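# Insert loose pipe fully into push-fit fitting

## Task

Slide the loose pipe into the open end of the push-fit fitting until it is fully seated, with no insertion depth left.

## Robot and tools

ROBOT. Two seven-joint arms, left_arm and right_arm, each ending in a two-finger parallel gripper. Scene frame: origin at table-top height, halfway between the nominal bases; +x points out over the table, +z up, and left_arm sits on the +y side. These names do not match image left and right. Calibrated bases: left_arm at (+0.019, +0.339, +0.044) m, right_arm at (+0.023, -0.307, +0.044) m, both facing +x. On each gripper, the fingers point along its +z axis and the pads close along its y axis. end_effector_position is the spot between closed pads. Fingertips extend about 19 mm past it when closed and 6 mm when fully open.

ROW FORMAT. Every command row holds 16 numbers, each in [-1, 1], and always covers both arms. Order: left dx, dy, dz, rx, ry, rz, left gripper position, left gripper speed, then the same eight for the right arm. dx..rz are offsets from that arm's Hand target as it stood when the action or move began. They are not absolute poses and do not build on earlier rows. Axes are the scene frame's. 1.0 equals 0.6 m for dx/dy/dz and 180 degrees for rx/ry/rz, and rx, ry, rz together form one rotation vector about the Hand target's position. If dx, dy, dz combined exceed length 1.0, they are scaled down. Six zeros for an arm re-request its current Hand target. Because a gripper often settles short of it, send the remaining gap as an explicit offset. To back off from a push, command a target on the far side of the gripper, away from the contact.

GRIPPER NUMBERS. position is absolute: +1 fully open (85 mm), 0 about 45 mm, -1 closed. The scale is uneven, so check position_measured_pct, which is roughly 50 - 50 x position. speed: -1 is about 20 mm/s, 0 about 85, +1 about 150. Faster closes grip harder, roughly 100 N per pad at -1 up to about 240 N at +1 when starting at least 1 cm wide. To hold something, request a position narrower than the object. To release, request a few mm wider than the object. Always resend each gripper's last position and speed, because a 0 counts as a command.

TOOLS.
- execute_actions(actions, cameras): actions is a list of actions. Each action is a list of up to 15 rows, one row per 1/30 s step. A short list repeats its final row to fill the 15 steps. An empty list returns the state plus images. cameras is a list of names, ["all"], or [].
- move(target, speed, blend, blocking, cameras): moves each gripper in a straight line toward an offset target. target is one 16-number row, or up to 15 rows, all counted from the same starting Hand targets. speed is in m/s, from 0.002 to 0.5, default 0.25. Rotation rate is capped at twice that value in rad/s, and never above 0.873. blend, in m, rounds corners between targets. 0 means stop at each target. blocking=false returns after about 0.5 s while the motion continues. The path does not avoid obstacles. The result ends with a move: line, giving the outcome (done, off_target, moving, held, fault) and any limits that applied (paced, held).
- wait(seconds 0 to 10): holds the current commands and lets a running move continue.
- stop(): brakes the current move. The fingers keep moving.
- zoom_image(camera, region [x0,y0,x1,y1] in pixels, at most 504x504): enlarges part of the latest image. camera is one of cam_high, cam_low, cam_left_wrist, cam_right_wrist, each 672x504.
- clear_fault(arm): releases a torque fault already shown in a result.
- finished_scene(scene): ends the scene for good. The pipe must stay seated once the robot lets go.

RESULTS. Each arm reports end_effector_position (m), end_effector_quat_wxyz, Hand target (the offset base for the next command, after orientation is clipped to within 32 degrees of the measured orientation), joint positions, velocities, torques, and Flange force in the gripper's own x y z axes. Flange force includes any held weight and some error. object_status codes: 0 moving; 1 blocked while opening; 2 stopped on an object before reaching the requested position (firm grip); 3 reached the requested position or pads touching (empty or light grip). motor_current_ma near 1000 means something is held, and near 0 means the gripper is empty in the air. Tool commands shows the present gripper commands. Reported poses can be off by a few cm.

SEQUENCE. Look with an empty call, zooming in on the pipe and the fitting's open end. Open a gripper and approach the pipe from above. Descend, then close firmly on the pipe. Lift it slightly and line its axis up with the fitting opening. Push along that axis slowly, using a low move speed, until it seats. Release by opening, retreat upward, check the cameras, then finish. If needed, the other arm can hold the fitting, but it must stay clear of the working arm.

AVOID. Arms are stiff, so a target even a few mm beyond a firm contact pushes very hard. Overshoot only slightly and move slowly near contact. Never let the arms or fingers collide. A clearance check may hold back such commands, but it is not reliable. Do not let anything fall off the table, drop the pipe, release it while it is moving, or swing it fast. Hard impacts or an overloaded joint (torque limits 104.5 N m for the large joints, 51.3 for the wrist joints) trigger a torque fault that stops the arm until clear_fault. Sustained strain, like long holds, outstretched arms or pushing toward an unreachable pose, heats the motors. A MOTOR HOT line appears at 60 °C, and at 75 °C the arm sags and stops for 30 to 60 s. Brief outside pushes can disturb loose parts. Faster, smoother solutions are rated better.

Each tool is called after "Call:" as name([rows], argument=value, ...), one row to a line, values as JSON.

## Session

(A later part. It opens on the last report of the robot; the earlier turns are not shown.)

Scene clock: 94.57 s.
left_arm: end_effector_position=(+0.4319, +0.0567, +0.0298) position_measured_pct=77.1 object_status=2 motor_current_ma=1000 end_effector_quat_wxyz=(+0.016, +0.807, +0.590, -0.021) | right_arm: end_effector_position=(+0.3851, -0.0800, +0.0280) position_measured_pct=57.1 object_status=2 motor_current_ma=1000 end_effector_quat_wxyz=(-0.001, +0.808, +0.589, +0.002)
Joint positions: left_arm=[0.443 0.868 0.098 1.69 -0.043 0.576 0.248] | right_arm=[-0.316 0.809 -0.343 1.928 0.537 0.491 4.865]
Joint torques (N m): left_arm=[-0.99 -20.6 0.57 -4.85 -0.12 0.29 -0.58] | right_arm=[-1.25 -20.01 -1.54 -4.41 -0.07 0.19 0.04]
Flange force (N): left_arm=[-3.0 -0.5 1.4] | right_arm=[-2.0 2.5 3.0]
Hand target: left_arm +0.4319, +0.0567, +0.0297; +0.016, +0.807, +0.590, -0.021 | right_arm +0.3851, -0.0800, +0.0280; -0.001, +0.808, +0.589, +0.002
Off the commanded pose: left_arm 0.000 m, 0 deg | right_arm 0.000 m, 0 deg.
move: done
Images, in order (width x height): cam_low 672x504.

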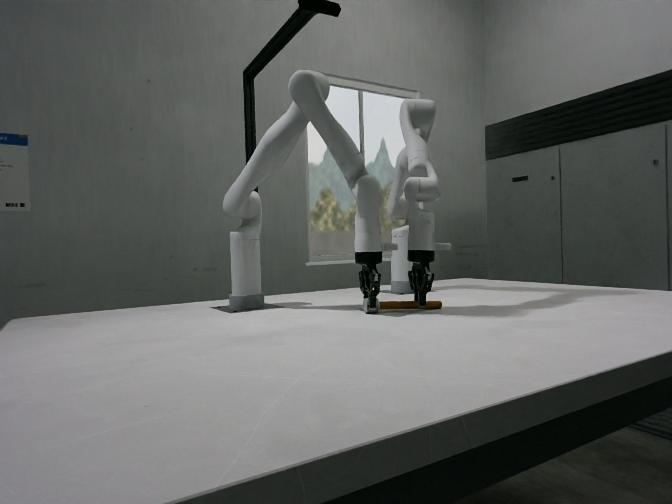

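Call:
move(target=[0, 0, -0.0021, 0, 0, 0, -1.0, -0.5, 0, 0, -0.0021, 0, 0, 0, -1.0, -0.5], speed=0.02)

Scene clock: 95.67 s.
left_arm: end_effector_position=(+0.4320, +0.0567, +0.0285) position_measured_pct=77.1 object_status=2 motor_current_ma=1000 end_effector_quat_wxyz=(+0.016, +0.807, +0.590, -0.021) | right_arm: end_effector_position=(+0.3851, -0.0800, +0.0268) position_measured_pct=57.1 object_status=2 motor_current_ma=1000 end_effector_quat_wxyz=(-0.001, +0.808, +0.589, +0.002)
Joint positions: left_arm=[0.443 0.87 0.098 1.69 -0.043 0.573 0.248] | right_arm=[-0.318 0.812 -0.341 1.928 0.539 0.488 4.863]
Joint torques (N m): left_arm=[-1.07 -11.62 -0.3 -4.89 -0.15 -2.01 -0.51] | right_arm=[-1.38 -8.16 0.32 -7.02 0.86 -3.4 0.05]
Flange force (N): left_arm=[-2.3 -6.7 -21.5] | right_arm=[-11.2 -5.0 -34.8]
Hand target: left_arm +0.4319, +0.0567, +0.0285; +0.016, +0.807, +0.590, -0.021 | right_arm +0.3850, -0.0800, +0.0267; -0.001, +0.808, +0.589, +0.002
Off the commanded pose: left_arm 0.000 m, 0 deg | right_arm 0.000 m, 0 deg.
move: done

Call:
move(target=[0, 0, 0.0013, 0, 0, 0, -1.0, -0.5, 0, 0, 0.0013, 0, 0, 0, -1.0, -0.5], speed=0.02, cameras=["cam_low"])

Call:
zoom_image(camera="cam_low", region=[355, 280, 455, 330])

Scene clock: 96.83 s.
left_arm: end_effector_position=(+0.4319, +0.0567, +0.0292) position_measured_pct=77.1 object_status=2 motor_current_ma=1000 end_effector_quat_wxyz=(+0.016, +0.807, +0.590, -0.021) | right_arm: end_effector_position=(+0.3850, -0.0800, +0.0275) position_measured_pct=57.1 object_status=2 motor_current_ma=1000 end_effector_quat_wxyz=(-0.001, +0.808, +0.589, +0.002)
Joint positions: left_arm=[0.443 0.869 0.098 1.69 -0.043 0.575 0.248] | right_arm=[-0.317 0.81 -0.342 1.928 0.538 0.49 4.864]
Joint torques (N m): left_arm=[-0.8 -17.49 0.33 -3.82 -0.03 0.2 -0.53] | right_arm=[-1.51 -14.87 -1.07 -4.09 0.17 -0.62 0.15]
Flange force (N): left_arm=[-2.8 -0.4 -5.2] | right_arm=[-4.1 1.2 -11.1]
Hand target: left_arm +0.4319, +0.0567, +0.0293; +0.016, +0.807, +0.590, -0.021 | right_arm +0.3850, -0.0800, +0.0275; -0.001, +0.808, +0.589, +0.002
Off the commanded pose: left_arm 0.000 m, 0 deg | right_arm 0.000 m, 0 deg.
move: done
Images, in order (width x height): cam_low 672x504.

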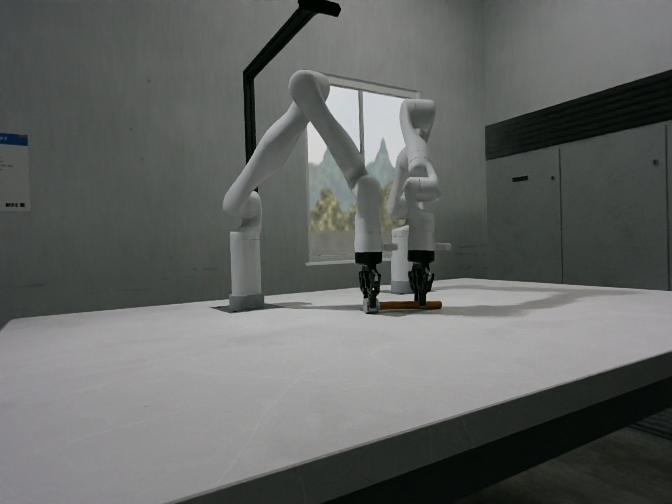

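Scaled by 5.040 from the camera's 672x504 image, which has a finer 960x720 frame.

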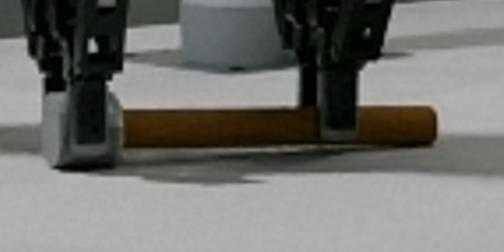

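Call:
move([
  [0, 0, 0, 0, 0, 0, -0.2, -1.0, 0, 0, 0, 0, 0, 0, 0.25, -1.0],
  [0, 0, 0.025, 0, 0, 0, -0.2, -1.0, 0, 0, 0.025, 0, 0, 0, 0.25, -1.0],
  [0, 0, 0.15, 0, 0, 0, -0.2, -1.0, 0, 0, 0.15, 0, 0, 0, 0.25, -1.0],
], speed=[0.03, 0.03, 0.15], blend=[0, 0.005, 0], cameras=["all"])

Call:
zoom_image(camera="cam_low", region=[345, 270, 465, 330])

Call:
zoom_image(camera="cam_right_wrist", region=[246, 240, 416, 410])

Scene clock: 100.40 s.
left_arm: end_effector_position=(+0.4319, +0.0567, +0.1192) position_measured_pct=60.2 object_status=3 motor_current_ma=0 end_effector_quat_wxyz=(+0.016, +0.807, +0.590, -0.021) | right_arm: end_effector_position=(+0.3850, -0.0800, +0.1175) position_measured_pct=37.7 object_status=3 motor_current_ma=0 end_effector_quat_wxyz=(-0.001, +0.808, +0.589, +0.002)
Joint positions: left_arm=[0.433 0.703 0.114 1.652 -0.032 0.779 0.249] | right_arm=[-0.231 0.631 -0.464 1.885 0.411 0.717 4.974]
Joint torques (N m): left_arm=[-0.45 -20.23 1.1 -7.28 0.26 -0.49 -0.44] | right_arm=[-2.27 -17.76 -2.66 -6.02 -0.09 -0.17 0.2]
Flange force (N): left_arm=[-1.4 -1.1 1.2] | right_arm=[-3.8 3.3 0.9]
Hand target: left_arm +0.4319, +0.0567, +0.1193; +0.016, +0.807, +0.590, -0.021 | right_arm +0.3850, -0.0800, +0.1175; -0.001, +0.808, +0.589, +0.002
Off the commanded pose: left_arm 0.000 m, 0 deg | right_arm 0.000 m, 0 deg.
move: done
camera_calibration:
cam_left_wrist: T_world_to_cam=[[0.959049, -0.282388, -0.0219482, -0.393197], [-0.279443, -0.955995, 0.089361, 0.211831], [-0.0462168, -0.0795683, -0.995757, 0.296941], [0, 0, 0, 1]] pos_world=[0.450014, 0.115103, 0.268122]
cam_right_wrist: T_world_to_cam=[[0.958226, -0.28572, 0.0129129, -0.391623], [-0.285934, -0.958042, 0.0199448, 0.0849976], [0.00667245, -0.0228039, -0.999718, 0.26466], [0, 0, 0, 1]] pos_world=[0.397801, -0.0244281, 0.267947]

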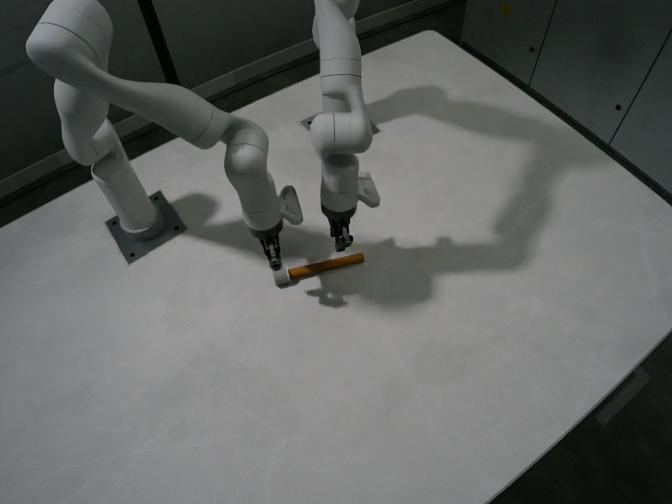

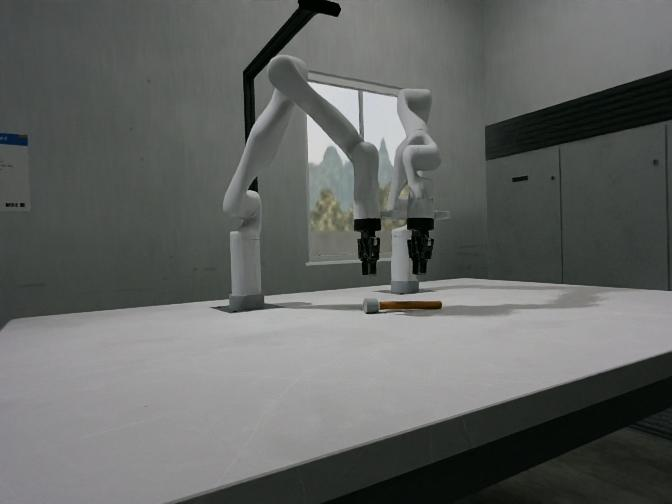

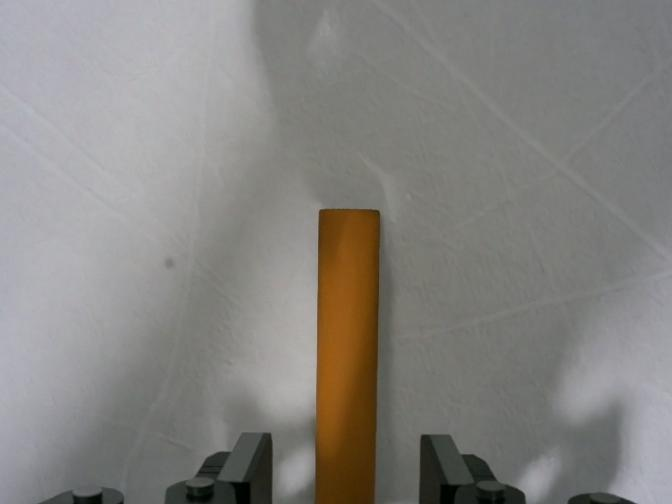

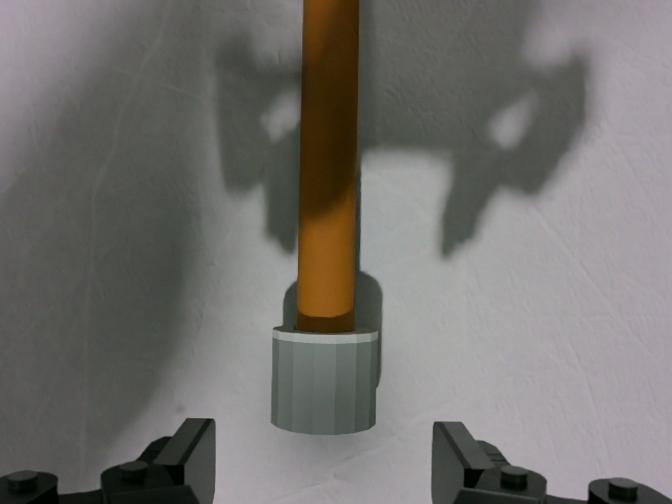

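Scaled by 4.200 from the camera's 672x504 image, which has a finer 960x720 frame.

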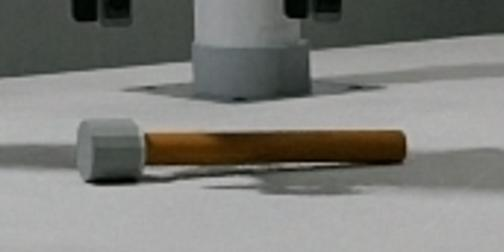

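Scaled by 2.965.

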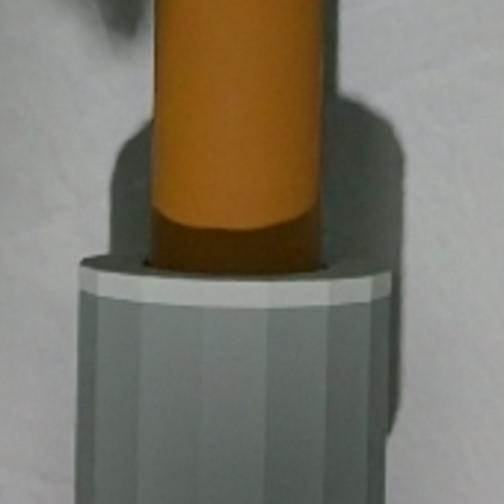

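Call:
finished_scene(scene=2)

The scene is finished: the task was done.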